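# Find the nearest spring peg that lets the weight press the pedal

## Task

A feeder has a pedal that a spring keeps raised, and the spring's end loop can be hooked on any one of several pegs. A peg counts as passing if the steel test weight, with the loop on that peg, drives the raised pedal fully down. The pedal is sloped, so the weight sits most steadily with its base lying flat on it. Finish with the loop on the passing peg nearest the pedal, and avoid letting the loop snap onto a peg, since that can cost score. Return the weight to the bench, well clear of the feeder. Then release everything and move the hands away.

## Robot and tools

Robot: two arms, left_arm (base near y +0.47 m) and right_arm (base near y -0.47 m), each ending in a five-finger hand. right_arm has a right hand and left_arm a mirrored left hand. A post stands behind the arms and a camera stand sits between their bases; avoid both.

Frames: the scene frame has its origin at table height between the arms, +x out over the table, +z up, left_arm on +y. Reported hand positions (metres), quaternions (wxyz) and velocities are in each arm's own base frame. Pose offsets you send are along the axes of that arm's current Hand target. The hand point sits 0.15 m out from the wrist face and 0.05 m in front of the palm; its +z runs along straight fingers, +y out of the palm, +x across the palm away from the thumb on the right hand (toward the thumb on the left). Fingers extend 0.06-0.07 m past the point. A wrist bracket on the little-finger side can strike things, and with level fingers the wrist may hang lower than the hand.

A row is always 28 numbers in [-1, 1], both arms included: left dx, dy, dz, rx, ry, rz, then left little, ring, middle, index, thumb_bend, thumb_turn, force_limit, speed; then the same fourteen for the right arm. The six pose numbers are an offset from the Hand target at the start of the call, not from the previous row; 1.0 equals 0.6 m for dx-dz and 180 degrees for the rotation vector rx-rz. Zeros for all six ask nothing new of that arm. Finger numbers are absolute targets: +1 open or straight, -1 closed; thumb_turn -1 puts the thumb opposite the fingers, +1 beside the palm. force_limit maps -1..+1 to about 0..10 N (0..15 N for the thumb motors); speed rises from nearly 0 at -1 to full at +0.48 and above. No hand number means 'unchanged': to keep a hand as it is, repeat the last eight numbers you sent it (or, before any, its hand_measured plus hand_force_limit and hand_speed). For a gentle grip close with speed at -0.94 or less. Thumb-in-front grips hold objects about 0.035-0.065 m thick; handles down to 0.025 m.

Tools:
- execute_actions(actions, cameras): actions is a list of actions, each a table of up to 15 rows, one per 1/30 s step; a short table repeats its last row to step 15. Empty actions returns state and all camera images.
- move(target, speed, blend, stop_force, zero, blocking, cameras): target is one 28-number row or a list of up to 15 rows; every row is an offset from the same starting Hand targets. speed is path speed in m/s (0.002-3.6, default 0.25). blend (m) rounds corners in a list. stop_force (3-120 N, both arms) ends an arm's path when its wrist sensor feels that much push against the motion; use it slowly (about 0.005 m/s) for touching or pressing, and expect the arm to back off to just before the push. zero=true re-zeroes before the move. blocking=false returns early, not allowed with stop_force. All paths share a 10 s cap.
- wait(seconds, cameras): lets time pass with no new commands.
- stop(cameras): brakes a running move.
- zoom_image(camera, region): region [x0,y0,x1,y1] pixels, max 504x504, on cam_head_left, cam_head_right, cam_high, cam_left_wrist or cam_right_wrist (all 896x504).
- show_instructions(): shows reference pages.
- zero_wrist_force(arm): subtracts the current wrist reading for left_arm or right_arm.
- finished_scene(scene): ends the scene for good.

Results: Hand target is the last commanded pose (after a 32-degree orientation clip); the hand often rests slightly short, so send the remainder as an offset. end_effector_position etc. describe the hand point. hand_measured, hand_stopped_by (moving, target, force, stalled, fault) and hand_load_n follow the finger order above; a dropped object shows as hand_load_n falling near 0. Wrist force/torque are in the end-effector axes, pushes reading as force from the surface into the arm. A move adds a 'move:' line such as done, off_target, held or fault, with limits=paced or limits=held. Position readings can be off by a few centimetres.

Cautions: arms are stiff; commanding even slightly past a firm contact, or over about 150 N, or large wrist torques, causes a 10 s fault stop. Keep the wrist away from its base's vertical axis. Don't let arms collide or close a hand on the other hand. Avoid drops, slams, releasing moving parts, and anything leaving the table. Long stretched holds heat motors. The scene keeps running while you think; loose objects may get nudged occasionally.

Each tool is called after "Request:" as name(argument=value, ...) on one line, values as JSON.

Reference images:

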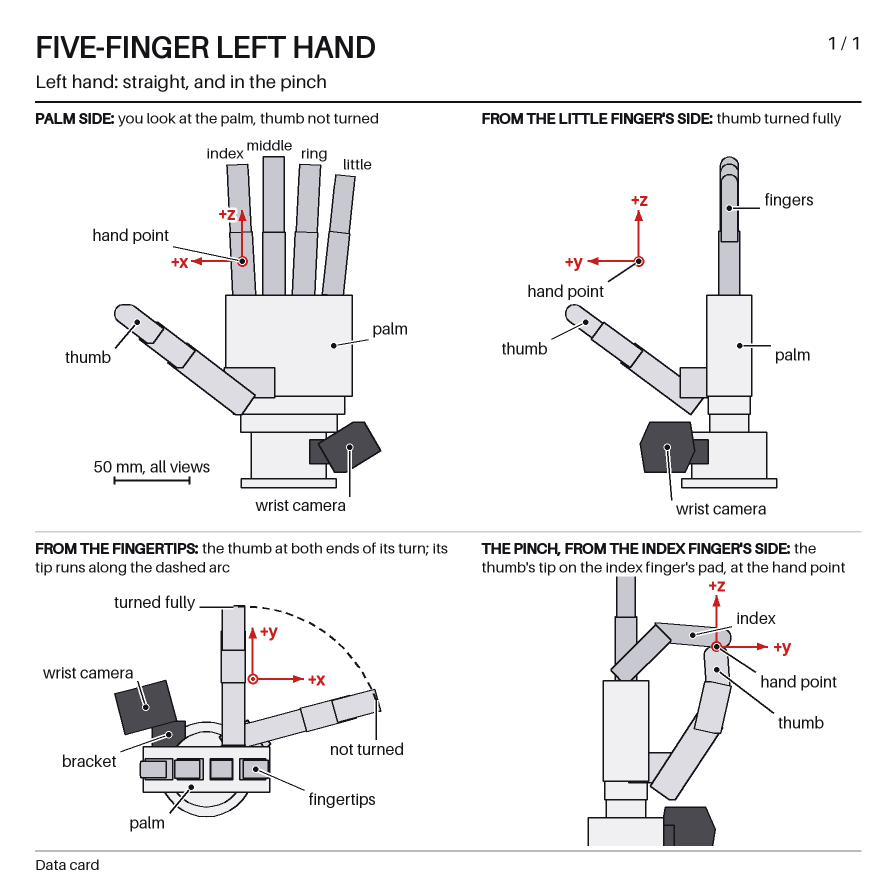

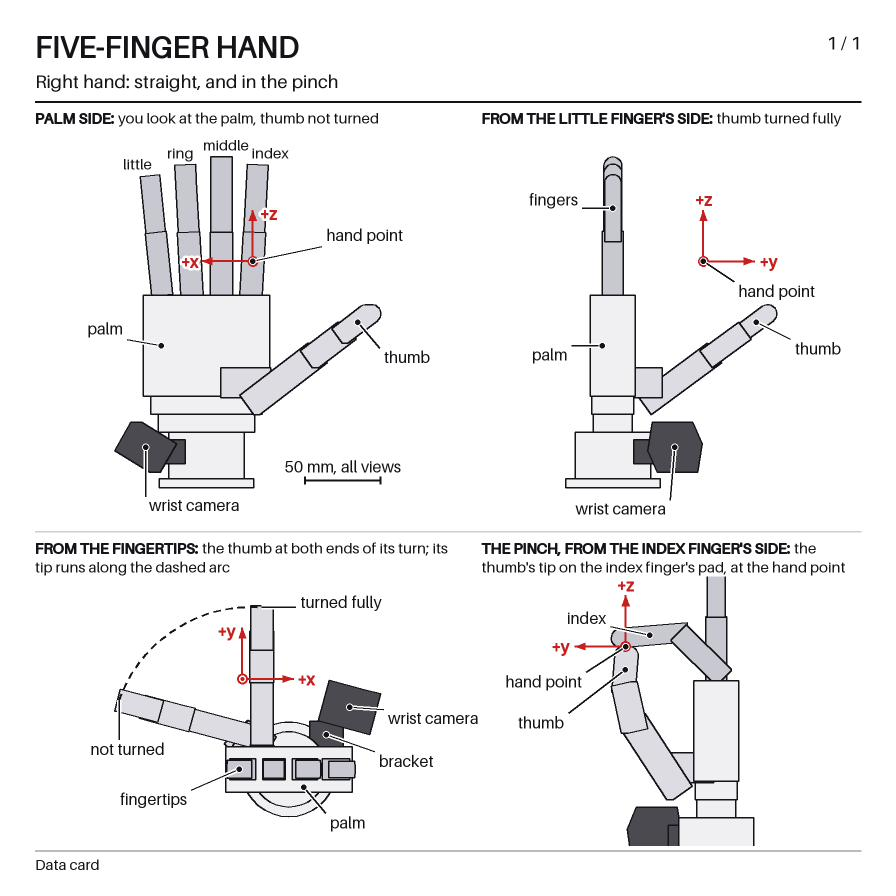

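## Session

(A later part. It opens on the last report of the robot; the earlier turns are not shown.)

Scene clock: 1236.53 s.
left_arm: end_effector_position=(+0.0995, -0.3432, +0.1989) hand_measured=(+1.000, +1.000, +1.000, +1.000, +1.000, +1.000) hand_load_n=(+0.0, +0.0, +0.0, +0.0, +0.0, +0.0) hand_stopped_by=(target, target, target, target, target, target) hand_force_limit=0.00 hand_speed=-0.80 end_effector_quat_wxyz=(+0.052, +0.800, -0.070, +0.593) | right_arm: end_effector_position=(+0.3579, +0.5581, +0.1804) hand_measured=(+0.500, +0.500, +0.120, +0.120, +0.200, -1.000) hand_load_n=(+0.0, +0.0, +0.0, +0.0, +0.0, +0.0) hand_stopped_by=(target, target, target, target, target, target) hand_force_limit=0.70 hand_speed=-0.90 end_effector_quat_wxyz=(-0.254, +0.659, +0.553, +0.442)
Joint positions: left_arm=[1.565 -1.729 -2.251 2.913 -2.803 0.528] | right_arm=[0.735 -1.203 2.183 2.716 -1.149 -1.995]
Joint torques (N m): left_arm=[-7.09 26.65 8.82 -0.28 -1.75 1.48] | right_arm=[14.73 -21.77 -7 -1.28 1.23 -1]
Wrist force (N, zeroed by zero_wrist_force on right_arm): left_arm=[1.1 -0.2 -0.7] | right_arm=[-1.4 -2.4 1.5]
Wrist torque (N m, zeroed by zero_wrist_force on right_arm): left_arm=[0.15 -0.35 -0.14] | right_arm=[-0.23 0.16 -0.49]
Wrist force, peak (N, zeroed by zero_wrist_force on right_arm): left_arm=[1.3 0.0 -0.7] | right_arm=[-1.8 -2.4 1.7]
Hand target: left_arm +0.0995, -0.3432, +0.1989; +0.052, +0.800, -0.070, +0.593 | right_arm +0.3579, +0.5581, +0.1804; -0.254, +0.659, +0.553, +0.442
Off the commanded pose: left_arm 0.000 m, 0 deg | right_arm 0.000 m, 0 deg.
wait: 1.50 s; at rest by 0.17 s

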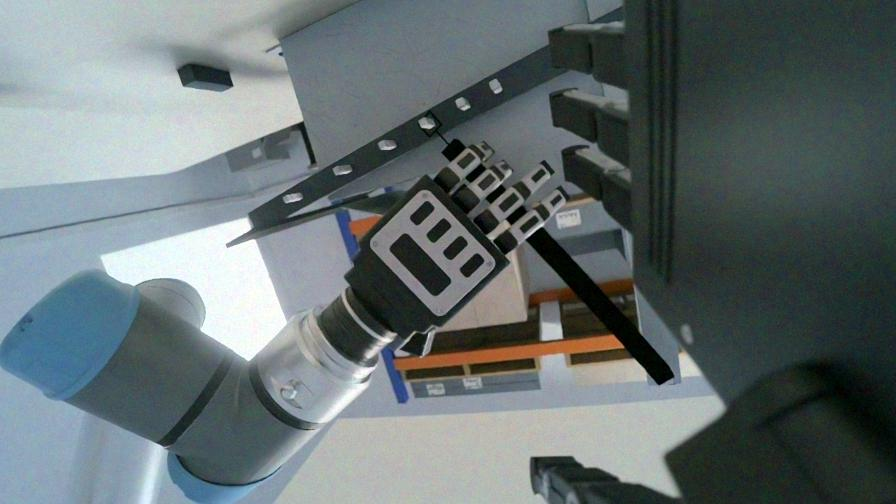

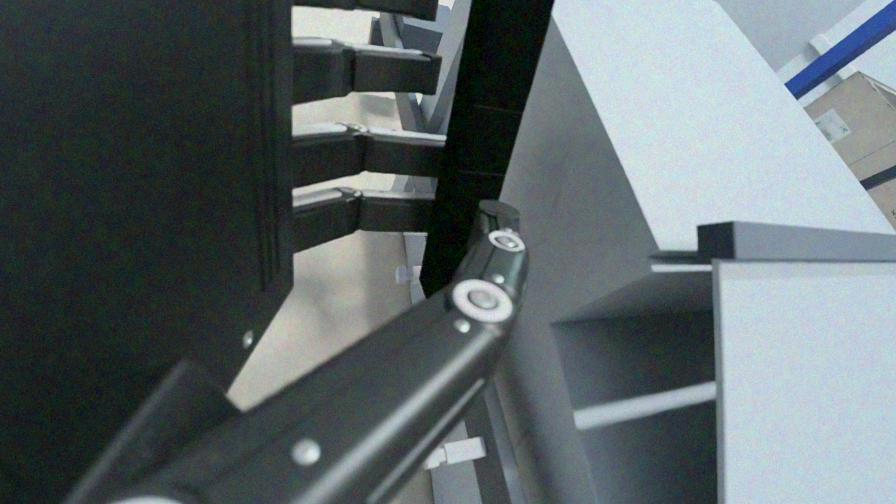

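Request:
move(target=[[0.1845,-0.349,-0.012,0,-0.406,0,1,1,1,1,1,1,0,-0.8,0,0,0,0,0,0,0.5,0.5,0.12,0.12,0.2,-1,0.7,-0.9]], speed=0.2)

Request:
execute_actions(actions=[[[0,0,0,0,0,0,1,1,1,1,1,1,0,-0.8,0,-0.016,-0.005,0,0,0,0.5,0.5,0.45,0.45,0.5,-1,0.7,-0.7]]], cameras=["cam_left_wrist","cam_right_wrist"])

Scene clock: 1241.90 s.
left_arm: end_effector_position=(+0.0995, -0.3432, +0.1989) hand_measured=(+1.000, +1.000, +1.000, +1.000, +1.000, +1.000) hand_load_n=(+0.0, +0.0, +0.0, +0.0, +0.0, +0.0) hand_stopped_by=(target, target, target, target, target, target) hand_force_limit=0.00 hand_speed=-0.80 end_effector_quat_wxyz=(+0.052, +0.800, -0.070, +0.593) | right_arm: end_effector_position=(+0.3579, +0.5581, +0.1804) hand_measured=(+0.500, +0.500, +0.120, +0.120, +0.200, -1.000) hand_load_n=(+0.0, +0.0, +0.0, +0.0, +0.0, +0.0) hand_stopped_by=(target, target, target, target, target, target) hand_force_limit=0.70 hand_speed=-0.90 end_effector_quat_wxyz=(-0.254, +0.659, +0.553, +0.442)
Joint positions: left_arm=[1.565 -1.729 -2.251 2.913 -2.803 0.528] | right_arm=[0.735 -1.203 2.183 2.716 -1.149 -1.995]
Joint torques (N m): left_arm=[-7.69 26.39 9.52 -0.13 -1.44 1.77] | right_arm=[12.61 -21.63 -8.75 -1.33 1.33 -0.95]
Wrist force (N, zeroed by zero_wrist_force on right_arm): left_arm=[1.0 -0.2 -0.5] | right_arm=[-1.6 -2.5 1.4]
Wrist torque (N m, zeroed by zero_wrist_force on right_arm): left_arm=[0.14 -0.32 -0.14] | right_arm=[-0.24 0.18 -0.50]
Wrist force, peak (N, zeroed by zero_wrist_force on right_arm): left_arm=[1.3 0.1 -0.8] | right_arm=[-1.6 -2.6 1.7]
Hand target: left_arm +0.0995, -0.3432, +0.1989; +0.052, +0.800, -0.070, +0.593 | right_arm +0.3579, +0.5581, +0.1804; -0.254, +0.659, +0.553, +0.442
move: not run (left_arm's path would bring its wrist too close to its first joint's axis: go round it by way of another target; nothing was sent)

Scene clock: 1242.87 s.
left_arm: end_effector_position=(+0.0995, -0.3432, +0.1989) hand_measured=(+1.000, +1.000, +1.000, +1.000, +1.000, +1.000) hand_load_n=(+0.0, +0.0, +0.0, -0.5, +0.0, +0.0) hand_stopped_by=(target, target, target, target, target, target) hand_force_limit=0.00 hand_speed=-0.80 end_effector_quat_wxyz=(+0.052, +0.800, -0.070, +0.593) | right_arm: end_effector_position=(+0.3479, +0.5582, +0.1804) hand_measured=(+0.500, +0.500, +0.450, +0.450, +0.500, -1.000) hand_load_n=(+0.5, +0.0, +0.0, +0.0, +0.0, +0.0) hand_stopped_by=(target, target, target, target, target, target) hand_force_limit=0.70 hand_speed=-0.70 end_effector_quat_wxyz=(-0.254, +0.659, +0.553, +0.442)
Joint positions: left_arm=[1.565 -1.729 -2.251 2.913 -2.803 0.528] | right_arm=[0.751 -1.21 2.196 2.706 -1.163 -1.986]
Joint torques (N m): left_arm=[-6.26 27.17 9.15 -0.14 -1.2 1.72] | right_arm=[-11.78 -20.67 -7.44 -3.7 -0.78 -0.87]
Wrist force (N, zeroed by zero_wrist_force on right_arm): left_arm=[1.0 0.3 -0.7] | right_arm=[-1.5 -2.4 1.7]
Wrist torque (N m, zeroed by zero_wrist_force on right_arm): left_arm=[0.23 -0.32 -0.17] | right_arm=[-0.25 0.13 -0.45]
Wrist force, peak (N, zeroed by zero_wrist_force on right_arm): left_arm=[1.2 0.1 -0.7] | right_arm=[-1.0 -4.0 1.1]
Hand target: left_arm +0.0995, -0.3432, +0.1989; +0.052, +0.800, -0.070, +0.593 | right_arm +0.3479, +0.5582, +0.1804; -0.254, +0.659, +0.553, +0.442
Off the commanded pose: left_arm 0.000 m, 0 deg | right_arm 0.000 m, 0 deg.
Step readings (end_effector_position of left_arm | right_arm):
0: (+0.0995, -0.3432, +0.1989) | (+0.3579, +0.5581, +0.1804)
1: (+0.0995, -0.3432, +0.1989) | (+0.3575, +0.5582, +0.1803)
2: (+0.0995, -0.3432, +0.1989) | (+0.3549, +0.5582, +0.1802)
4: (+0.0995, -0.3432, +0.1989) | (+0.3484, +0.5582, +0.1802)
8: (+0.0995, -0.3432, +0.1989) | (+0.3472, +0.5582, +0.1804)
15: (+0.0995, -0.3432, +0.1989) | (+0.3478, +0.5582, +0.1804)

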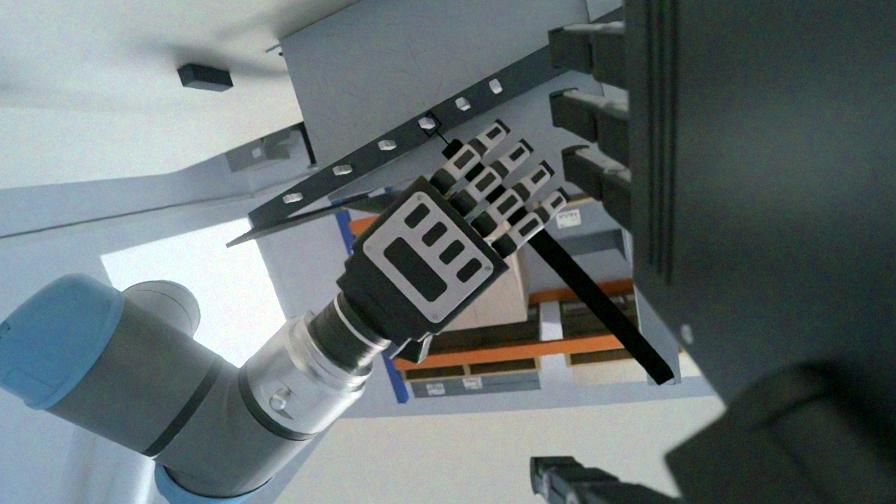

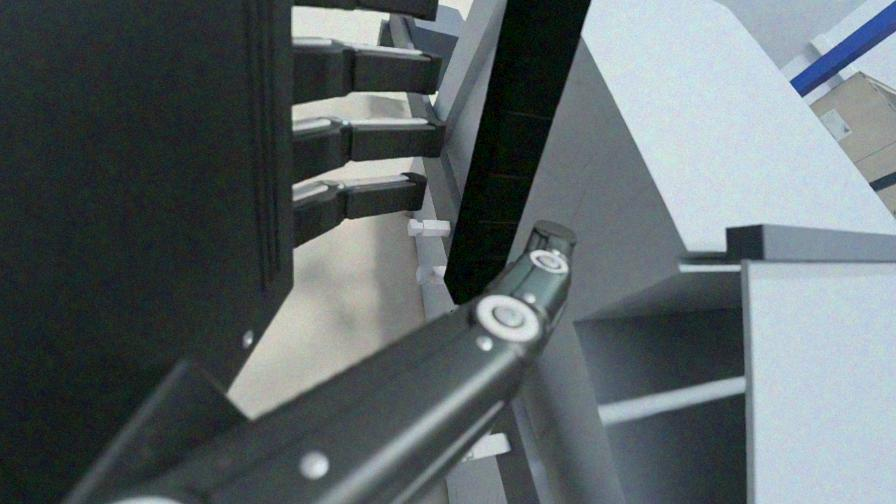

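Request:
move(target=[[0.087,-0.164,-0.057,0,-0.1,0,1,1,1,1,1,1,0,-0.8,0,0,0,0,0,0,0.5,0.5,0.45,0.45,0.5,-1,0.7,-0.7],[0.195,-0.294,0.0625,0,-0.406,0,1,1,1,1,1,1,0,-0.8,0,0,0,0,0,0,0.5,0.5,0.45,0.45,0.5,-1,0.7,-0.7]], speed=0.2, blend=[0.03,0], cameras=["cam_left_wrist","cam_right_wrist"])

Scene clock: 1249.87 s.
left_arm: end_effector_position=(+0.0995, -0.3432, +0.1989) hand_measured=(+1.000, +1.000, +1.000, +1.000, +1.000, +1.000) hand_load_n=(+0.0, +0.0, +0.0, +0.0, +0.0, +0.0) hand_stopped_by=(target, target, target, target, target, target) hand_force_limit=0.00 hand_speed=-0.80 end_effector_quat_wxyz=(+0.052, +0.800, -0.070, +0.593) | right_arm: end_effector_position=(+0.3479, +0.5582, +0.1804) hand_measured=(+0.500, +0.500, +0.450, +0.450, +0.500, -1.000) hand_load_n=(+0.0, +0.0, +0.0, +0.0, +0.0, +0.0) hand_stopped_by=(target, target, target, target, target, target) hand_force_limit=0.70 hand_speed=-0.70 end_effector_quat_wxyz=(-0.254, +0.659, +0.553, +0.442)
Joint positions: left_arm=[1.565 -1.729 -2.251 2.913 -2.803 0.528] | right_arm=[0.751 -1.21 2.196 2.706 -1.163 -1.986]
Joint torques (N m): left_arm=[-6.38 25.35 8.95 -0.16 -1.48 1.61] | right_arm=[-12.36 -20.77 -8.07 -3.63 -0.98 1.1]
Wrist force (N, zeroed by zero_wrist_force on right_arm): left_arm=[0.9 0.2 -0.6] | right_arm=[-1.4 -2.5 1.7]
Wrist torque (N m, zeroed by zero_wrist_force on right_arm): left_arm=[0.21 -0.30 -0.17] | right_arm=[-0.26 0.13 -0.44]
Wrist force, peak (N, zeroed by zero_wrist_force on right_arm): left_arm=[1.6 0.1 -0.7] | right_arm=[-1.6 -2.5 1.7]
Hand target: left_arm +0.0995, -0.3432, +0.1989; +0.052, +0.800, -0.070, +0.593 | right_arm +0.3479, +0.5582, +0.1804; -0.254, +0.659, +0.553, +0.442
move: not run (left_arm's path to target 2 of 2 would bring its wrist too close to its first joint's axis: go round it by way of another target; nothing was sent)

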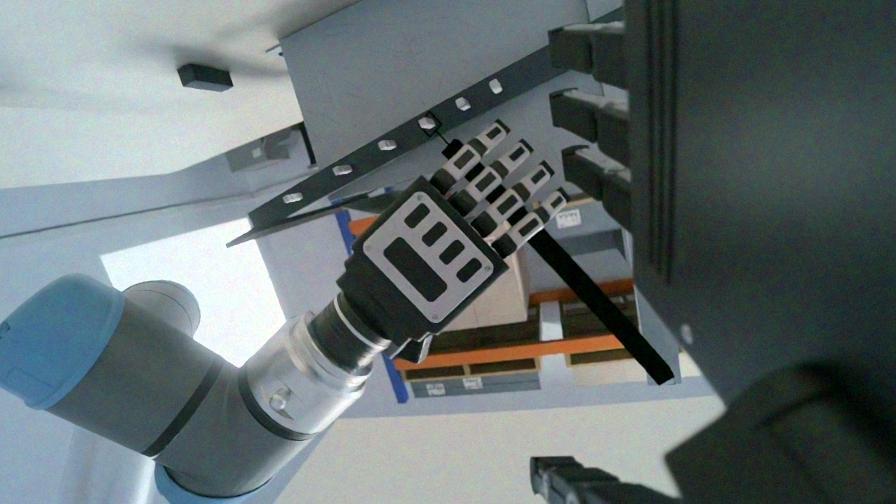

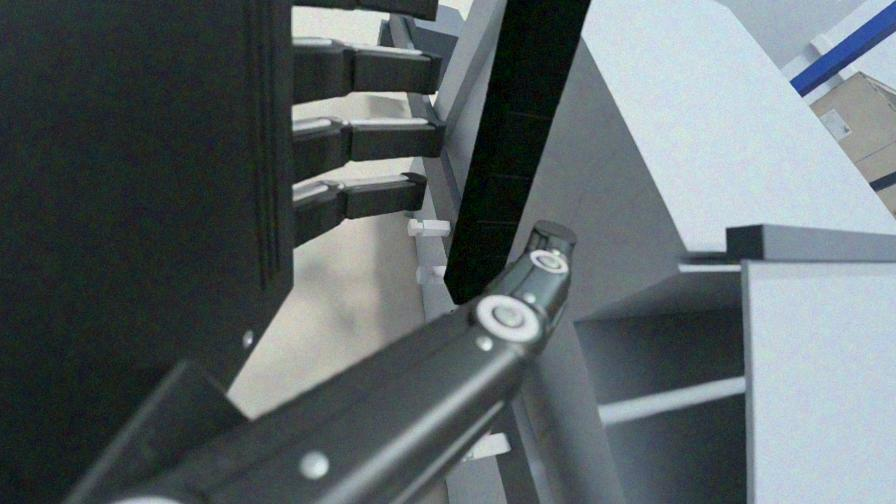

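Request:
move(target=[[0.087,-0.164,-0.057,0,-0.1,0,1,1,1,1,1,1,0,-0.8,0,0,0,0,0,0,0.5,0.5,0.45,0.45,0.5,-1,0.7,-0.7]], speed=0.2, cameras=["cam_left_wrist","cam_high"])

Scene clock: 1254.87 s.
left_arm: end_effector_position=(+0.0993, -0.2433, +0.2588) hand_measured=(+1.000, +1.000, +1.000, +1.000, +1.000, +1.000) hand_load_n=(+0.0, +0.0, +0.0, -0.5, +0.0, +0.0) hand_stopped_by=(target, target, target, target, target, target) hand_force_limit=0.00 hand_speed=-0.80 end_effector_quat_wxyz=(+0.040, +0.883, -0.077, +0.461) | right_arm: end_effector_position=(+0.3479, +0.5582, +0.1804) hand_measured=(+0.500, +0.500, +0.450, +0.450, +0.500, -1.000) hand_load_n=(+0.0, +0.0, +0.0, +0.0, +0.0, +0.0) hand_stopped_by=(target, target, target, target, target, target) hand_force_limit=0.70 hand_speed=-0.70 end_effector_quat_wxyz=(-0.254, +0.659, +0.553, +0.442)
Joint positions: left_arm=[1.745 -1.202 -2.3 2.386 -2.451 0.565] | right_arm=[0.751 -1.21 2.196 2.706 -1.163 -1.986]
Joint torques (N m): left_arm=[-4.15 10.16 12.91 -3.49 0.53 -0.61] | right_arm=[-12.65 -20.56 -7.01 -3.44 -0.87 1.32]
Wrist force (N, zeroed by zero_wrist_force on right_arm): left_arm=[0.9 -0.1 -0.3] | right_arm=[-1.5 -2.3 1.6]
Wrist torque (N m, zeroed by zero_wrist_force on right_arm): left_arm=[0.11 -0.29 -0.13] | right_arm=[-0.22 0.13 -0.44]
Wrist force, peak (N, zeroed by zero_wrist_force on right_arm): left_arm=[1.6 -1.3 -0.9] | right_arm=[-1.5 -2.6 1.5]
Hand target: left_arm +0.0993, -0.2433, +0.2588; +0.040, +0.883, -0.077, +0.461 | right_arm +0.3479, +0.5582, +0.1804; -0.254, +0.659, +0.553, +0.442
Off the commanded pose: left_arm 0.000 m, 0 deg | right_arm 0.000 m, 0 deg.
move: done
Images, in order (width x height): cam_high 896x504, cam_left_wrist 896x504.

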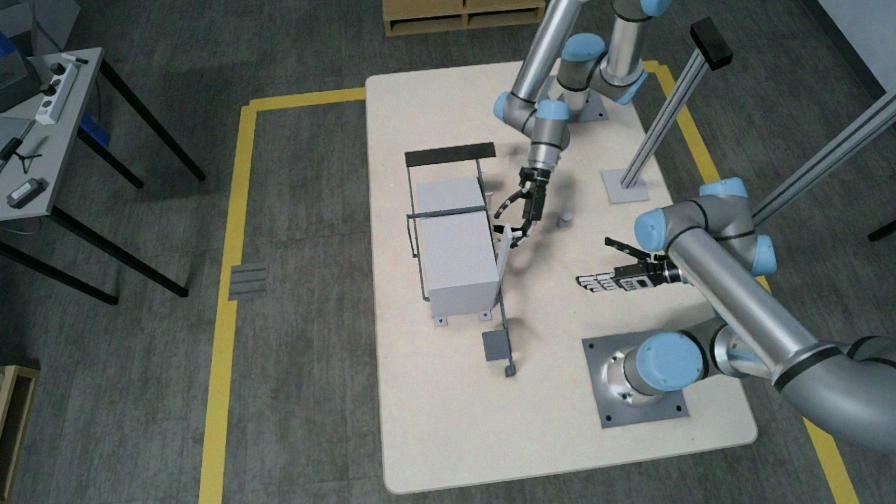

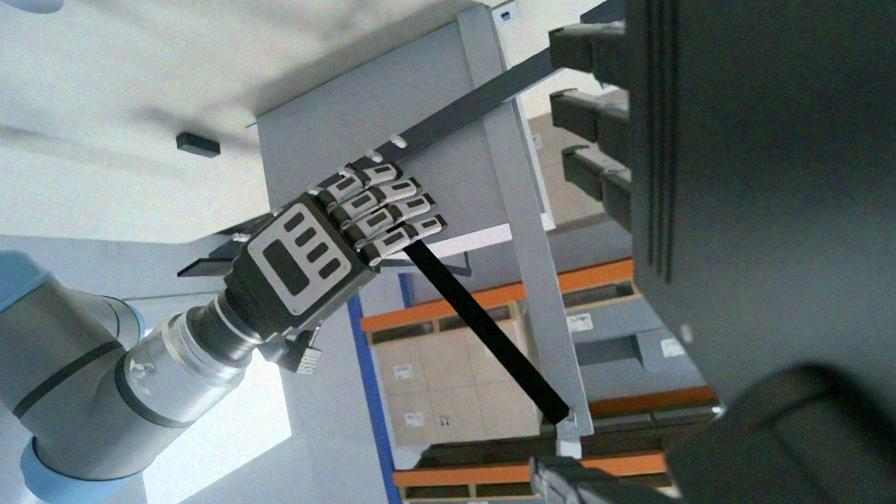

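Request:
move(target=[[0,0,0,0,0,0,1,1,1,1,1,1,0,-0.8,0,-0.064,-0.02,0,0,0,0.5,0.5,0.45,0.45,0.5,-1,0.7,-0.7],[0,0,0,0,0,0,1,1,1,1,1,1,0,-0.8,0,-0.159,-0.05,0,0,0,0.5,0.5,0.45,0.45,0.5,-1,0.7,-0.7]], speed=[0.05,0.15], blend=[0.02,0], cameras=["cam_left_wrist","cam_right_wrist"])

Scene clock: 1258.80 s.
left_arm: end_effector_position=(+0.0993, -0.2433, +0.2588) hand_measured=(+1.000, +1.000, +1.000, +1.000, +1.000, +1.000) hand_load_n=(+0.0, +0.0, +0.5, +0.0, +0.0, +0.0) hand_stopped_by=(target, target, target, target, target, target) hand_force_limit=0.00 hand_speed=-0.80 end_effector_quat_wxyz=(+0.040, +0.883, -0.077, +0.461) | right_arm: end_effector_position=(+0.2479, +0.5582, +0.1802) hand_measured=(+0.500, +0.500, +0.450, +0.450, +0.500, -1.000) hand_load_n=(+0.0, +0.0, +0.0, +0.0, +0.0, +0.0) hand_stopped_by=(target, target, target, target, target, target) hand_force_limit=0.70 hand_speed=-0.70 end_effector_quat_wxyz=(-0.254, +0.659, +0.553, +0.442)
Joint positions: left_arm=[1.745 -1.202 -2.3 2.386 -2.451 0.565] | right_arm=[0.939 -1.267 2.301 2.627 -1.325 -1.885]
Joint torques (N m): left_arm=[-10.58 9.95 13.85 -3.61 0.5 0.73] | right_arm=[5.88 -16.87 -14.72 -2.11 -0.64 -0.92]
Wrist force (N, zeroed by zero_wrist_force on right_arm): left_arm=[0.8 -0.1 0.0] | right_arm=[-1.7 -2.6 2.3]
Wrist torque (N m, zeroed by zero_wrist_force on right_arm): left_arm=[0.10 -0.27 -0.14] | right_arm=[-0.34 0.07 -0.34]
Wrist force, peak (N, zeroed by zero_wrist_force on right_arm): left_arm=[1.3 -0.3 -0.3] | right_arm=[-1.5 -4.0 2.1]
Hand target: left_arm +0.0993, -0.2433, +0.2588; +0.040, +0.883, -0.077, +0.461 | right_arm +0.2479, +0.5581, +0.1801; -0.254, +0.659, +0.553, +0.442
Off the commanded pose: left_arm 0.000 m, 0 deg | right_arm 0.000 m, 0 deg.
move: done

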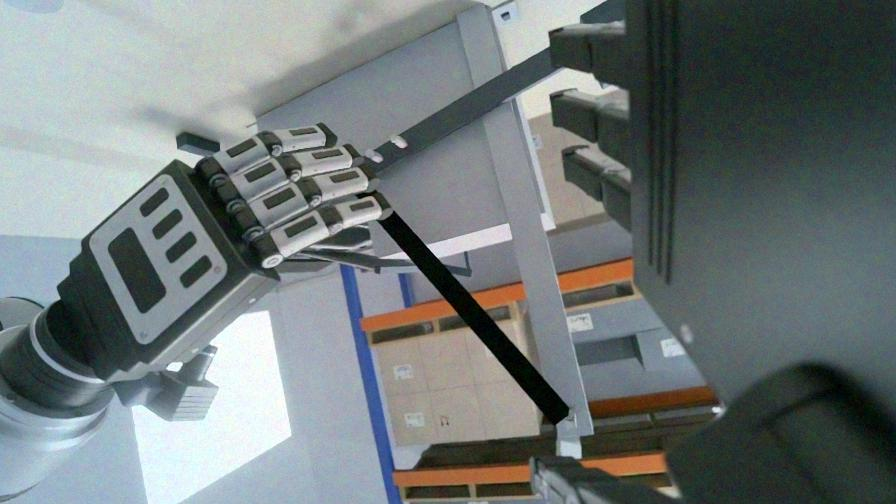

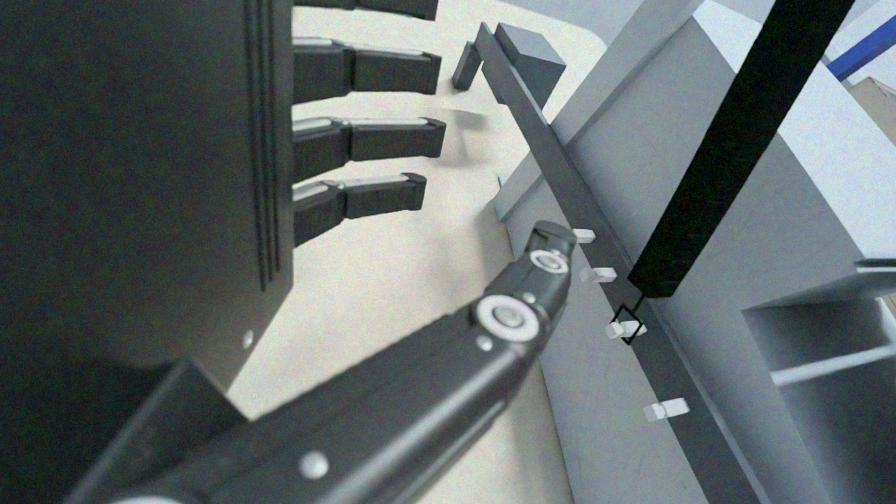

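Request:
zoom_image(camera="cam_right_wrist", region=[560, 220, 720, 440])

Scaled by 2.291.

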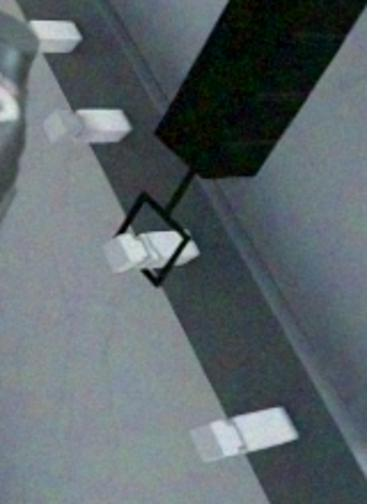

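Request:
move(target=[[0,0,0,0,0,0,1,1,1,1,1,1,0,-0.8,0.0505,-0.028,-0.161,0.0642,-0.0879,0.4933,0.55,0.55,0.55,0.55,0.5,-1,-0.6,-0.7],[0,0,0,0,0,0,1,1,1,1,1,1,0,-0.8,-0.142,-0.165,-0.134,0.0642,-0.0879,0.4933,0.55,0.55,0.55,0.55,0.5,-1,-0.6,-0.7]], speed=0.25, blend=[0.03,0], cameras=["cam_right_wrist","cam_left_wrist"])

Scene clock: 1273.47 s.
left_arm: end_effector_position=(+0.0993, -0.2433, +0.2588) hand_measured=(+1.000, +1.000, +1.000, +1.000, +1.000, +1.000) hand_load_n=(+0.0, +0.0, +0.0, +0.0, +0.0, +0.0) hand_stopped_by=(target, target, target, target, target, target) hand_force_limit=0.00 hand_speed=-0.80 end_effector_quat_wxyz=(+0.040, +0.883, -0.077, +0.461) | right_arm: end_effector_position=(+0.1294, +0.4746, +0.1301) hand_measured=(+0.550, +0.550, +0.550, +0.550, +0.500, -1.000) hand_load_n=(+0.0, +0.0, +0.0, +0.0, +0.0, +0.0) hand_stopped_by=(target, target, target, target, target, target) hand_force_limit=-0.60 hand_speed=-0.70 end_effector_quat_wxyz=(-0.477, +0.879, +0.001, +0.001) end_effector_velocity=(+0.000, +0.000, +0.000) end_effector_angular_velocity=(+0.002, -0.002, +0.001)
Joint positions: left_arm=[1.745 -1.202 -2.3 2.386 -2.451 0.565] | right_arm=[0.672 -1.479 2.516 2.911 -0.856 -0.602]
Joint velocities: left_arm=[within noise] | right_arm=[0 0.002 0.002 -0.006 0 0]
Joint torques (N m): left_arm=[-9.76 5.55 17.64 -3.24 -0.35 -1.57] | right_arm=[-12.43 -7.58 -6.39 -3.82 2.07 -1.93]
Wrist force (N, zeroed by zero_wrist_force on right_arm): left_arm=[1.0 0.2 -0.5] | right_arm=[0.5 0.2 2.0]
Wrist torque (N m, zeroed by zero_wrist_force on right_arm): left_arm=[0.17 -0.31 -0.14] | right_arm=[-0.09 -0.07 0.04]
Wrist force, peak (N, zeroed by zero_wrist_force on right_arm): left_arm=[1.2 -0.5 0.2] | right_arm=[-1.9 -2.7 2.9]
Hand target: left_arm +0.0993, -0.2433, +0.2588; +0.040, +0.883, -0.077, +0.461 | right_arm +0.1294, +0.4746, +0.1300; -0.477, +0.879, +0.001, +0.001
Off the commanded pose: left_arm 0.000 m, 0 deg | right_arm 0.000 m, 0 deg.
move: done
Images, in order (width x height): cam_left_wrist 896x504, cam_right_wrist 896x504.

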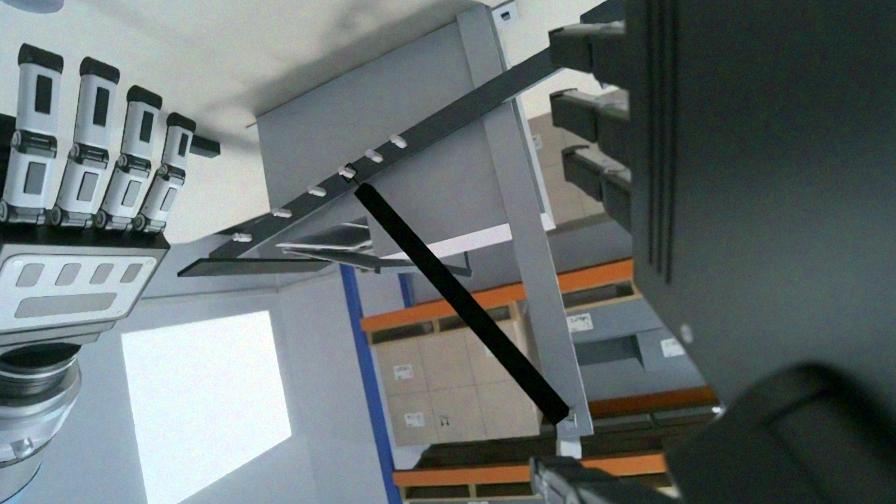

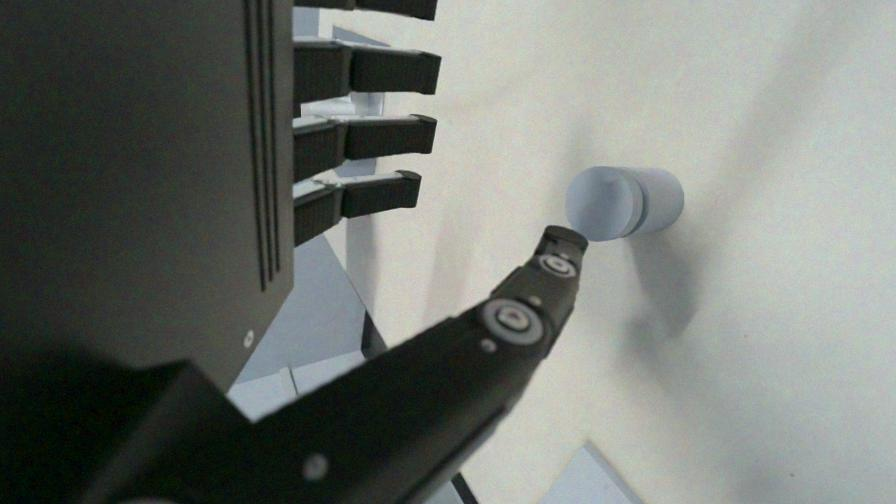

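Request:
move(target=[[0,0,0,0,0,0,1,1,1,1,1,1,0,-0.8,0,0.0769,0.05,0,0,0,0.55,0.55,0.55,0.55,0.5,-1,-0.6,-0.9]], speed=0.12, cameras=["cam_right_wrist"])

Scene clock: 1276.43 s.
left_arm: end_effector_position=(+0.0993, -0.2433, +0.2588) hand_measured=(+1.000, +1.000, +1.000, +1.000, +1.000, +1.000) hand_load_n=(+0.0, +0.0, +0.0, +0.0, +0.0, +0.0) hand_stopped_by=(target, target, target, target, target, target) hand_force_limit=0.00 hand_speed=-0.80 end_effector_quat_wxyz=(+0.040, +0.883, -0.077, +0.461) | right_arm: end_effector_position=(+0.1296, +0.4745, +0.0750) hand_measured=(+0.550, +0.550, +0.550, +0.550, +0.500, -1.000) hand_load_n=(+0.0, +0.0, +0.0, +0.0, +0.0, +0.0) hand_stopped_by=(target, target, target, target, target, target) hand_force_limit=-0.60 hand_speed=-0.90 end_effector_quat_wxyz=(-0.477, +0.879, +0.001, +0.001)
Joint positions: left_arm=[1.745 -1.202 -2.3 2.386 -2.451 0.565] | right_arm=[0.672 -1.271 2.55 2.67 -0.856 -0.602]
Joint torques (N m): left_arm=[-10.51 3.61 20.08 -3.01 -0.53 -1.46] | right_arm=[14.77 -13.27 -13.75 -3.48 1.91 -1.12]
Wrist force (N, zeroed by zero_wrist_force on right_arm): left_arm=[0.9 -0.2 0.0] | right_arm=[0.7 0.0 2.1]
Wrist torque (N m, zeroed by zero_wrist_force on right_arm): left_arm=[0.08 -0.28 -0.13] | right_arm=[-0.10 -0.11 -0.01]
Wrist force, peak (N, zeroed by zero_wrist_force on right_arm): left_arm=[1.2 0.0 -0.7] | right_arm=[0.6 1.1 2.7]
Hand target: left_arm +0.0993, -0.2433, +0.2588; +0.040, +0.883, -0.077, +0.461 | right_arm +0.1296, +0.4746, +0.0750; -0.477, +0.879, +0.001, +0.001
Off the commanded pose: left_arm 0.000 m, 0 deg | right_arm 0.000 m, 0 deg.
move: done

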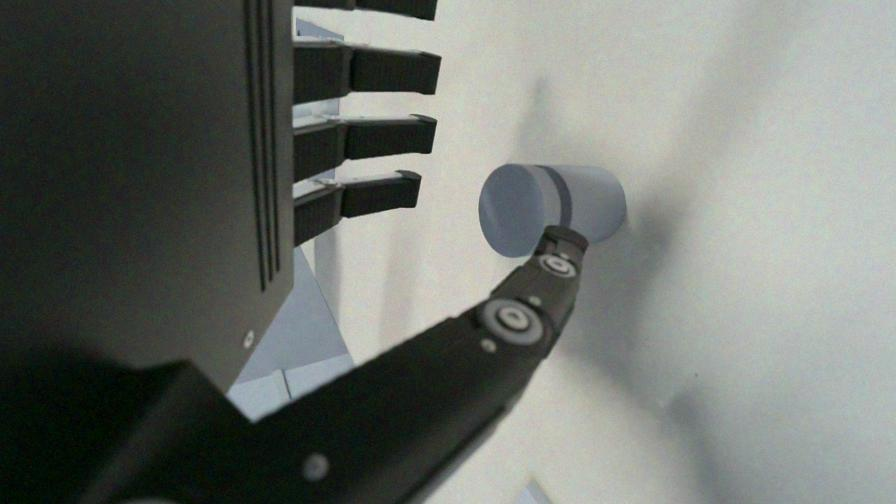

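Request:
move(target=[[0,0,0,0,0,0,1,1,1,1,1,1,0,-0.8,0,0.0357,0.0232,0,0,0,0.55,0.55,0.55,0.55,0.5,-1,-0.6,-0.9]], speed=0.05)

Request:
execute_actions(actions=[[[0,0,0,0,0,0,1,1,1,1,1,1,0,-0.8,0,0,0,0,0,0,0.55,0.55,0.15,0.15,0.1,-1,-0.6,-0.9]]])

Request:
wait(seconds=2.5, cameras=["cam_right_wrist"])

Scene clock: 1279.93 s.
left_arm: end_effector_position=(+0.0993, -0.2433, +0.2588) hand_measured=(+1.000, +1.000, +1.000, +1.000, +1.000, +1.000) hand_load_n=(+0.0, +0.0, +0.0, +0.0, +0.0, +0.0) hand_stopped_by=(target, target, target, target, target, target) hand_force_limit=0.00 hand_speed=-0.80 end_effector_quat_wxyz=(+0.040, +0.883, -0.077, +0.461) | right_arm: end_effector_position=(+0.1296, +0.4745, +0.0494) hand_measured=(+0.550, +0.550, +0.550, +0.550, +0.500, -1.000) hand_load_n=(+0.0, +0.0, +0.0, +0.0, +0.0, +0.0) hand_stopped_by=(target, target, target, target, target, target) hand_force_limit=-0.60 hand_speed=-0.90 end_effector_quat_wxyz=(-0.477, +0.879, +0.001, +0.001)
Joint positions: left_arm=[1.745 -1.202 -2.3 2.386 -2.451 0.565] | right_arm=[0.672 -1.166 2.554 2.56 -0.856 -0.603]
Joint torques (N m): left_arm=[-10.27 -0.11 21.81 -2.84 -0.61 -1.51] | right_arm=[-13.22 -25 -6.48 -3 2.46 1.99]
Wrist force (N, zeroed by zero_wrist_force on right_arm): left_arm=[0.8 0.0 -0.1] | right_arm=[0.5 0.3 1.8]
Wrist torque (N m, zeroed by zero_wrist_force on right_arm): left_arm=[0.12 -0.28 -0.14] | right_arm=[-0.03 -0.07 0.04]
Wrist force, peak (N, zeroed by zero_wrist_force on right_arm): left_arm=[1.4 0.0 0.2] | right_arm=[0.7 0.6 2.2]
Hand target: left_arm +0.0993, -0.2433, +0.2588; +0.040, +0.883, -0.077, +0.461 | right_arm +0.1296, +0.4745, +0.0494; -0.477, +0.879, +0.001, +0.001
Off the commanded pose: left_arm 0.000 m, 0 deg | right_arm 0.000 m, 0 deg.
move: done

Scene clock: 1281.63 s.
left_arm: end_effector_position=(+0.0993, -0.2433, +0.2588) hand_measured=(+1.000, +1.000, +1.000, +1.000, +1.000, +1.000) hand_load_n=(+0.0, +0.0, +0.0, +0.0, -0.5, +0.0) hand_stopped_by=(target, target, target, target, target, target) hand_force_limit=0.00 hand_speed=-0.80 end_effector_quat_wxyz=(+0.040, +0.883, -0.077, +0.461) | right_arm: end_effector_position=(+0.1296, +0.4745, +0.0494) hand_measured=(+0.550, +0.550, +0.152, +0.150, +0.292, -1.000) hand_load_n=(+0.0, +0.0, +2.0, +1.5, +3.5, +0.5) hand_stopped_by=(target, target, force, target, force, target) hand_force_limit=-0.60 hand_speed=-0.90 end_effector_quat_wxyz=(-0.477, +0.879, +0.001, +0.001)
Joint positions: left_arm=[1.745 -1.202 -2.3 2.386 -2.451 0.565] | right_arm=[0.672 -1.166 2.554 2.56 -0.856 -0.603]
Joint torques (N m): left_arm=[-11.12 -0.8 23.21 -2.75 -0.82 -1.63] | right_arm=[-12.78 -15.49 -11.45 -3.35 1.99 2.19]
Wrist force (N, zeroed by zero_wrist_force on right_arm): left_arm=[1.0 -0.3 -0.1] | right_arm=[0.5 0.9 1.4]
Wrist torque (N m, zeroed by zero_wrist_force on right_arm): left_arm=[0.07 -0.30 -0.12] | right_arm=[0.04 -0.07 0.04]
Wrist force, peak (N, zeroed by zero_wrist_force on right_arm): left_arm=[1.3 0.2 -0.2] | right_arm=[0.7 -0.5 2.3]
Hand target: left_arm +0.0993, -0.2433, +0.2588; +0.040, +0.883, -0.077, +0.461 | right_arm +0.1296, +0.4745, +0.0494; -0.477, +0.879, +0.001, +0.001
Off the commanded pose: left_arm 0.000 m, 0 deg | right_arm 0.000 m, 0 deg.
Step readings (end_effector_position of left_arm | right_arm):
0: (+0.0993, -0.2433, +0.2588) | (+0.1296, +0.4745, +0.0494)
1: (+0.0993, -0.2433, +0.2588) | (+0.1296, +0.4745, +0.0494)
2: (+0.0993, -0.2433, +0.2588) | (+0.1296, +0.4745, +0.0494)
4: (+0.0993, -0.2433, +0.2588) | (+0.1296, +0.4745, +0.0494)
8: (+0.0993, -0.2433, +0.2588) | (+0.1296, +0.4745, +0.0494)
15: (+0.0993, -0.2433, +0.2588) | (+0.1296, +0.4745, +0.0495)

Scene clock: 1284.13 s.
left_arm: end_effector_position=(+0.0993, -0.2433, +0.2588) hand_measured=(+1.000, +1.000, +1.000, +1.000, +1.000, +1.000) hand_load_n=(+0.0, +0.0, -0.5, +0.0, +0.0, +0.5) hand_stopped_by=(target, target, target, target, target, target) hand_force_limit=0.00 hand_speed=-0.80 end_effector_quat_wxyz=(+0.040, +0.883, -0.077, +0.461) | right_arm: end_effector_position=(+0.1296, +0.4745, +0.0494) hand_measured=(+0.550, +0.550, +0.152, +0.150, +0.292, -1.000) hand_load_n=(+0.0, +0.0, +2.5, +1.5, +3.5, +0.5) hand_stopped_by=(target, target, force, target, force, target) hand_force_limit=-0.60 hand_speed=-0.90 end_effector_quat_wxyz=(-0.477, +0.879, +0.001, +0.001)
Joint positions: left_arm=[1.745 -1.202 -2.3 2.386 -2.451 0.565] | right_arm=[0.672 -1.166 2.554 2.56 -0.856 -0.603]
Joint torques (N m): left_arm=[-10.08 -4.03 23.7 -2.62 -1.12 -1.51] | right_arm=[-10.98 -15.59 -11.25 -2.51 0.9 2.13]
Wrist force (N, zeroed by zero_wrist_force on right_arm): left_arm=[1.4 0.1 -0.2] | right_arm=[0.3 0.8 1.5]
Wrist torque (N m, zeroed by zero_wrist_force on right_arm): left_arm=[0.13 -0.36 -0.10] | right_arm=[0.01 -0.04 0.02]
Wrist force, peak (N, zeroed by zero_wrist_force on right_arm): left_arm=[1.4 0.1 -0.2] | right_arm=[0.4 0.7 1.7]
Hand target: left_arm +0.0993, -0.2433, +0.2588; +0.040, +0.883, -0.077, +0.461 | right_arm +0.1296, +0.4745, +0.0494; -0.477, +0.879, +0.001, +0.001
Off the commanded pose: left_arm 0.000 m, 0 deg | right_arm 0.000 m, 0 deg.
wait: 2.50 s; at rest by 0.17 s

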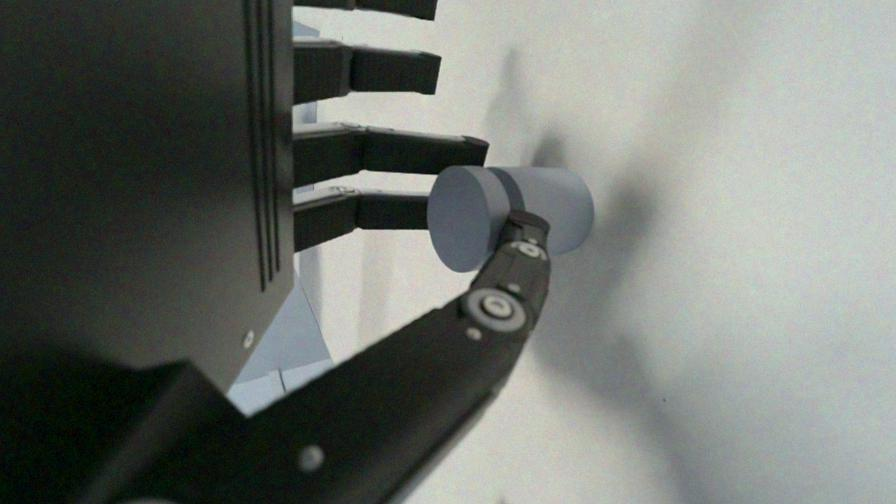

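Request:
execute_actions(actions=[[[0,0,0,0,0,0,1,1,1,1,1,1,0,-0.8,0,0,0,0,0,0,0.55,0.55,-0.1,-0.1,0.0,-1,-0.1,-0.9]]])

Request:
wait(seconds=1.5)

Request:
zero_wrist_force(arm="right_arm")

Request:
move(target=[[0,0,0,0,0,0,1,1,1,1,1,1,0,-0.8,0,-0.028,-0.0182,0,0,0,0.55,0.55,-0.1,-0.1,0.0,-1,-0.1,-0.9]], speed=0.05, cameras=["cam_right_wrist"])

Scene clock: 1287.33 s.
left_arm: end_effector_position=(+0.0993, -0.2433, +0.2588) hand_measured=(+1.000, +1.000, +1.000, +1.000, +1.000, +1.000) hand_load_n=(+0.0, +0.0, +0.0, +0.0, -0.5, +0.0) hand_stopped_by=(target, target, target, target, target, target) hand_force_limit=0.00 hand_speed=-0.80 end_effector_quat_wxyz=(+0.040, +0.883, -0.077, +0.461) | right_arm: end_effector_position=(+0.1296, +0.4745, +0.0494) hand_measured=(+0.550, +0.550, +0.136, +0.134, +0.288, -1.000) hand_load_n=(+0.0, +0.0, +5.5, +5.0, +6.5, +0.5) hand_stopped_by=(target, target, force, force, force, target) hand_force_limit=-0.10 hand_speed=-0.90 end_effector_quat_wxyz=(-0.477, +0.879, +0.001, +0.001)
Joint positions: left_arm=[1.745 -1.202 -2.3 2.386 -2.451 0.565] | right_arm=[0.672 -1.166 2.554 2.56 -0.856 -0.603]
Joint torques (N m): left_arm=[-10.88 -4.46 25.29 -2.33 -1.02 -1.56] | right_arm=[-10.86 -17.42 -10.99 -1.25 0.02 2.06]
Wrist force (N, zeroed by zero_wrist_force on right_arm): left_arm=[0.9 -0.1 -0.2] | right_arm=[0.3 -1.5 0.8]
Wrist torque (N m, zeroed by zero_wrist_force on right_arm): left_arm=[0.11 -0.30 -0.13] | right_arm=[-0.16 -0.03 -0.01]
Wrist force, peak (N, zeroed by zero_wrist_force on right_arm): left_arm=[1.2 -0.1 -0.5] | right_arm=[0.6 -1.5 2.2]
Hand target: left_arm +0.0993, -0.2433, +0.2588; +0.040, +0.883, -0.077, +0.461 | right_arm +0.1296, +0.4745, +0.0494; -0.477, +0.879, +0.001, +0.001
Off the commanded pose: left_arm 0.000 m, 0 deg | right_arm 0.000 m, 0 deg.
Step readings (end_effector_position of left_arm | right_arm):
0: (+0.0993, -0.2433, +0.2588) | (+0.1296, +0.4745, +0.0494)
1: (+0.0993, -0.2433, +0.2588) | (+0.1296, +0.4745, +0.0494)
2: (+0.0993, -0.2433, +0.2588) | (+0.1296, +0.4745, +0.0494)
4: (+0.0993, -0.2433, +0.2588) | (+0.1296, +0.4745, +0.0494)
8: (+0.0993, -0.2433, +0.2588) | (+0.1296, +0.4745, +0.0494)
15: (+0.0993, -0.2433, +0.2588) | (+0.1296, +0.4745, +0.0494)

Scene clock: 1288.83 s.
left_arm: end_effector_position=(+0.0993, -0.2433, +0.2588) hand_measured=(+1.000, +1.000, +1.000, +1.000, +1.000, +1.000) hand_load_n=(+0.0, +0.0, +0.0, +0.0, +0.0, +0.0) hand_stopped_by=(target, target, target, target, target, target) hand_force_limit=0.00 hand_speed=-0.80 end_effector_quat_wxyz=(+0.040, +0.883, -0.077, +0.461) | right_arm: end_effector_position=(+0.1296, +0.4745, +0.0494) hand_measured=(+0.550, +0.550, +0.136, +0.134, +0.288, -1.000) hand_load_n=(+0.0, +0.0, +5.5, +4.5, +6.5, +0.5) hand_stopped_by=(target, target, force, force, force, target) hand_force_limit=-0.10 hand_speed=-0.90 end_effector_quat_wxyz=(-0.477, +0.879, +0.001, +0.001)
Joint positions: left_arm=[1.745 -1.202 -2.3 2.386 -2.451 0.565] | right_arm=[0.672 -1.166 2.554 2.56 -0.856 -0.603]
Joint torques (N m): left_arm=[-10.44 -5.64 23.69 -2.52 -1.2 -1.57] | right_arm=[-10.31 -18.13 -10.29 -1.14 -0.03 1.98]
Wrist force (N, zeroed by zero_wrist_force on right_arm): left_arm=[0.7 -0.1 0.0] | right_arm=[0.4 -1.3 0.9]
Wrist torque (N m, zeroed by zero_wrist_force on right_arm): left_arm=[0.10 -0.25 -0.14] | right_arm=[-0.13 -0.03 0.00]
Wrist force, peak (N, zeroed by zero_wrist_force on right_arm): left_arm=[1.2 0.3 -0.4] | right_arm=[0.5 -1.6 1.1]
Hand target: left_arm +0.0993, -0.2433, +0.2588; +0.040, +0.883, -0.077, +0.461 | right_arm +0.1296, +0.4745, +0.0494; -0.477, +0.879, +0.001, +0.001
Off the commanded pose: left_arm 0.000 m, 0 deg | right_arm 0.000 m, 0 deg.
wait: 1.50 s; at rest by 0.17 s

Wrist force sensor zeroed.

Scene clock: 1289.63 s.
left_arm: end_effector_position=(+0.0993, -0.2433, +0.2588) hand_measured=(+1.000, +1.000, +1.000, +1.000, +1.000, +1.000) hand_load_n=(+0.0, +0.0, +0.0, +0.0, +0.0, +0.0) hand_stopped_by=(target, target, target, target, target, target) hand_force_limit=0.00 hand_speed=-0.80 end_effector_quat_wxyz=(+0.040, +0.883, -0.077, +0.461) | right_arm: end_effector_position=(+0.1297, +0.4746, +0.0695) hand_measured=(+0.550, +0.550, +0.136, +0.134, +0.288, -1.000) hand_load_n=(+0.0, +0.0, +2.0, +5.0, +7.0, +0.0) hand_stopped_by=(target, target, force, force, force, target) hand_force_limit=-0.10 hand_speed=-0.90 end_effector_quat_wxyz=(-0.477, +0.879, +0.001, +0.001)
Joint positions: left_arm=[1.745 -1.202 -2.3 2.386 -2.451 0.565] | right_arm=[0.672 -1.248 2.551 2.645 -0.856 -0.603]
Joint torques (N m): left_arm=[-8.95 -3.64 25.03 -2.2 -1.2 -1.43] | right_arm=[13.94 -24.41 -5.81 -2.66 0.09 -1.71]
Wrist force (N, zeroed by zero_wrist_force on right_arm): left_arm=[1.0 -0.3 -0.2] | right_arm=[0.1 4.7 3.2]
Wrist torque (N m, zeroed by zero_wrist_force on right_arm): left_arm=[0.07 -0.30 -0.12] | right_arm=[0.12 -0.09 0.02]
Wrist force, peak (N, zeroed by zero_wrist_force on right_arm): left_arm=[1.2 0.0 -0.2] | right_arm=[0.3 5.9 3.2]
Hand target: left_arm +0.0993, -0.2433, +0.2588; +0.040, +0.883, -0.077, +0.461 | right_arm +0.1296, +0.4746, +0.0695; -0.477, +0.879, +0.001, +0.001
Off the commanded pose: left_arm 0.000 m, 0 deg | right_arm 0.000 m, 0 deg.
move: done

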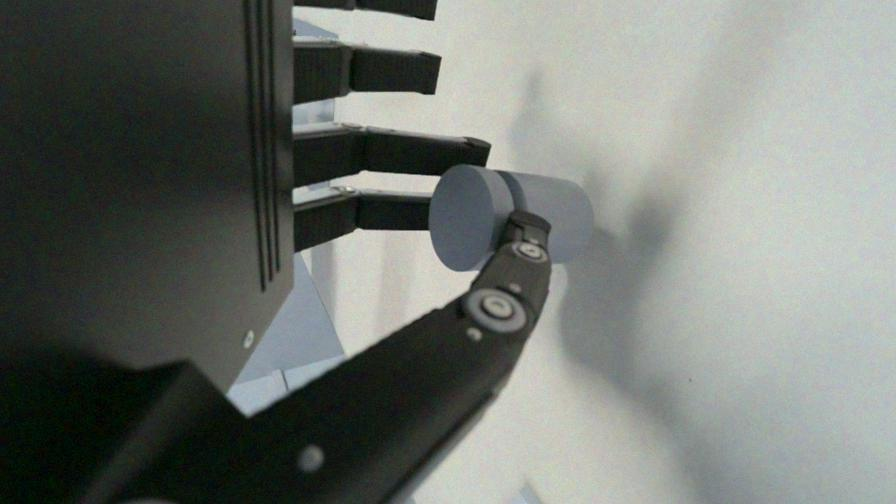

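Request:
execute_actions(actions=[[[0,0,0,0,0,0,1,1,1,1,1,1,0,-0.8,0,0,0,0,0,0,0.55,0.55,-0.15,-0.15,0.0,-1,0.05,-0.92]]], cameras=["cam_right_wrist"])

Request:
zoom_image(camera="cam_right_wrist", region=[380, 120, 660, 320])

Scene clock: 1293.53 s.
left_arm: end_effector_position=(+0.0993, -0.2433, +0.2588) hand_measured=(+1.000, +1.000, +1.000, +1.000, +1.000, +1.000) hand_load_n=(+0.0, +0.0, +0.0, +0.0, +0.0, +0.0) hand_stopped_by=(target, target, target, target, target, target) hand_force_limit=0.00 hand_speed=-0.80 end_effector_quat_wxyz=(+0.040, +0.883, -0.077, +0.461) | right_arm: end_effector_position=(+0.1296, +0.4746, +0.0695) hand_measured=(+0.550, +0.550, +0.124, +0.134, +0.288, -1.000) hand_load_n=(+0.0, +0.0, +5.0, +4.0, +8.0, +1.0) hand_stopped_by=(target, target, force, force, force, target) hand_force_limit=0.05 hand_speed=-0.92 end_effector_quat_wxyz=(-0.477, +0.879, +0.001, +0.001)
Joint positions: left_arm=[1.745 -1.202 -2.3 2.386 -2.451 0.565] | right_arm=[0.672 -1.249 2.551 2.646 -0.856 -0.603]
Joint torques (N m): left_arm=[-9.75 -5.12 24.56 -2.09 -1.22 -1.64] | right_arm=[14.64 -32.64 -2.05 -2.97 2.05 -1.52]
Wrist force (N, zeroed by zero_wrist_force on right_arm): left_arm=[1.0 0.1 -0.2] | right_arm=[0.2 4.6 3.2]
Wrist torque (N m, zeroed by zero_wrist_force on right_arm): left_arm=[0.14 -0.30 -0.13] | right_arm=[0.11 -0.10 0.02]
Wrist force, peak (N, zeroed by zero_wrist_force on right_arm): left_arm=[1.1 0.2 0.0] | right_arm=[0.3 5.0 3.2]
Hand target: left_arm +0.0993, -0.2433, +0.2588; +0.040, +0.883, -0.077, +0.461 | right_arm +0.1296, +0.4746, +0.0695; -0.477, +0.879, +0.001, +0.001
Off the commanded pose: left_arm 0.000 m, 0 deg | right_arm 0.000 m, 0 deg.
Step readings (end_effector_position of left_arm | right_arm):
0: (+0.0993, -0.2433, +0.2588) | (+0.1296, +0.4746, +0.0695)
1: (+0.0993, -0.2433, +0.2588) | (+0.1296, +0.4746, +0.0695)
2: (+0.0993, -0.2433, +0.2588) | (+0.1296, +0.4746, +0.0695)
4: (+0.0993, -0.2433, +0.2588) | (+0.1296, +0.4746, +0.0695)
8: (+0.0993, -0.2433, +0.2588) | (+0.1296, +0.4746, +0.0695)
15: (+0.0993, -0.2433, +0.2588) | (+0.1296, +0.4746, +0.0695)

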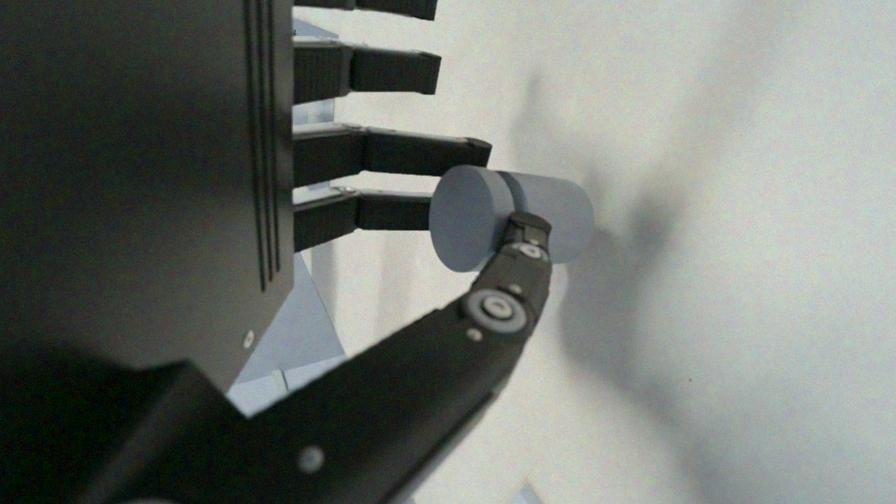

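Scaled by 1.800.

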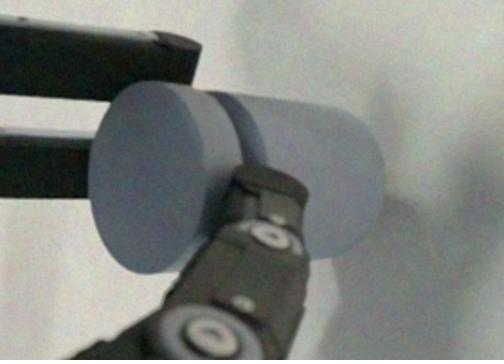

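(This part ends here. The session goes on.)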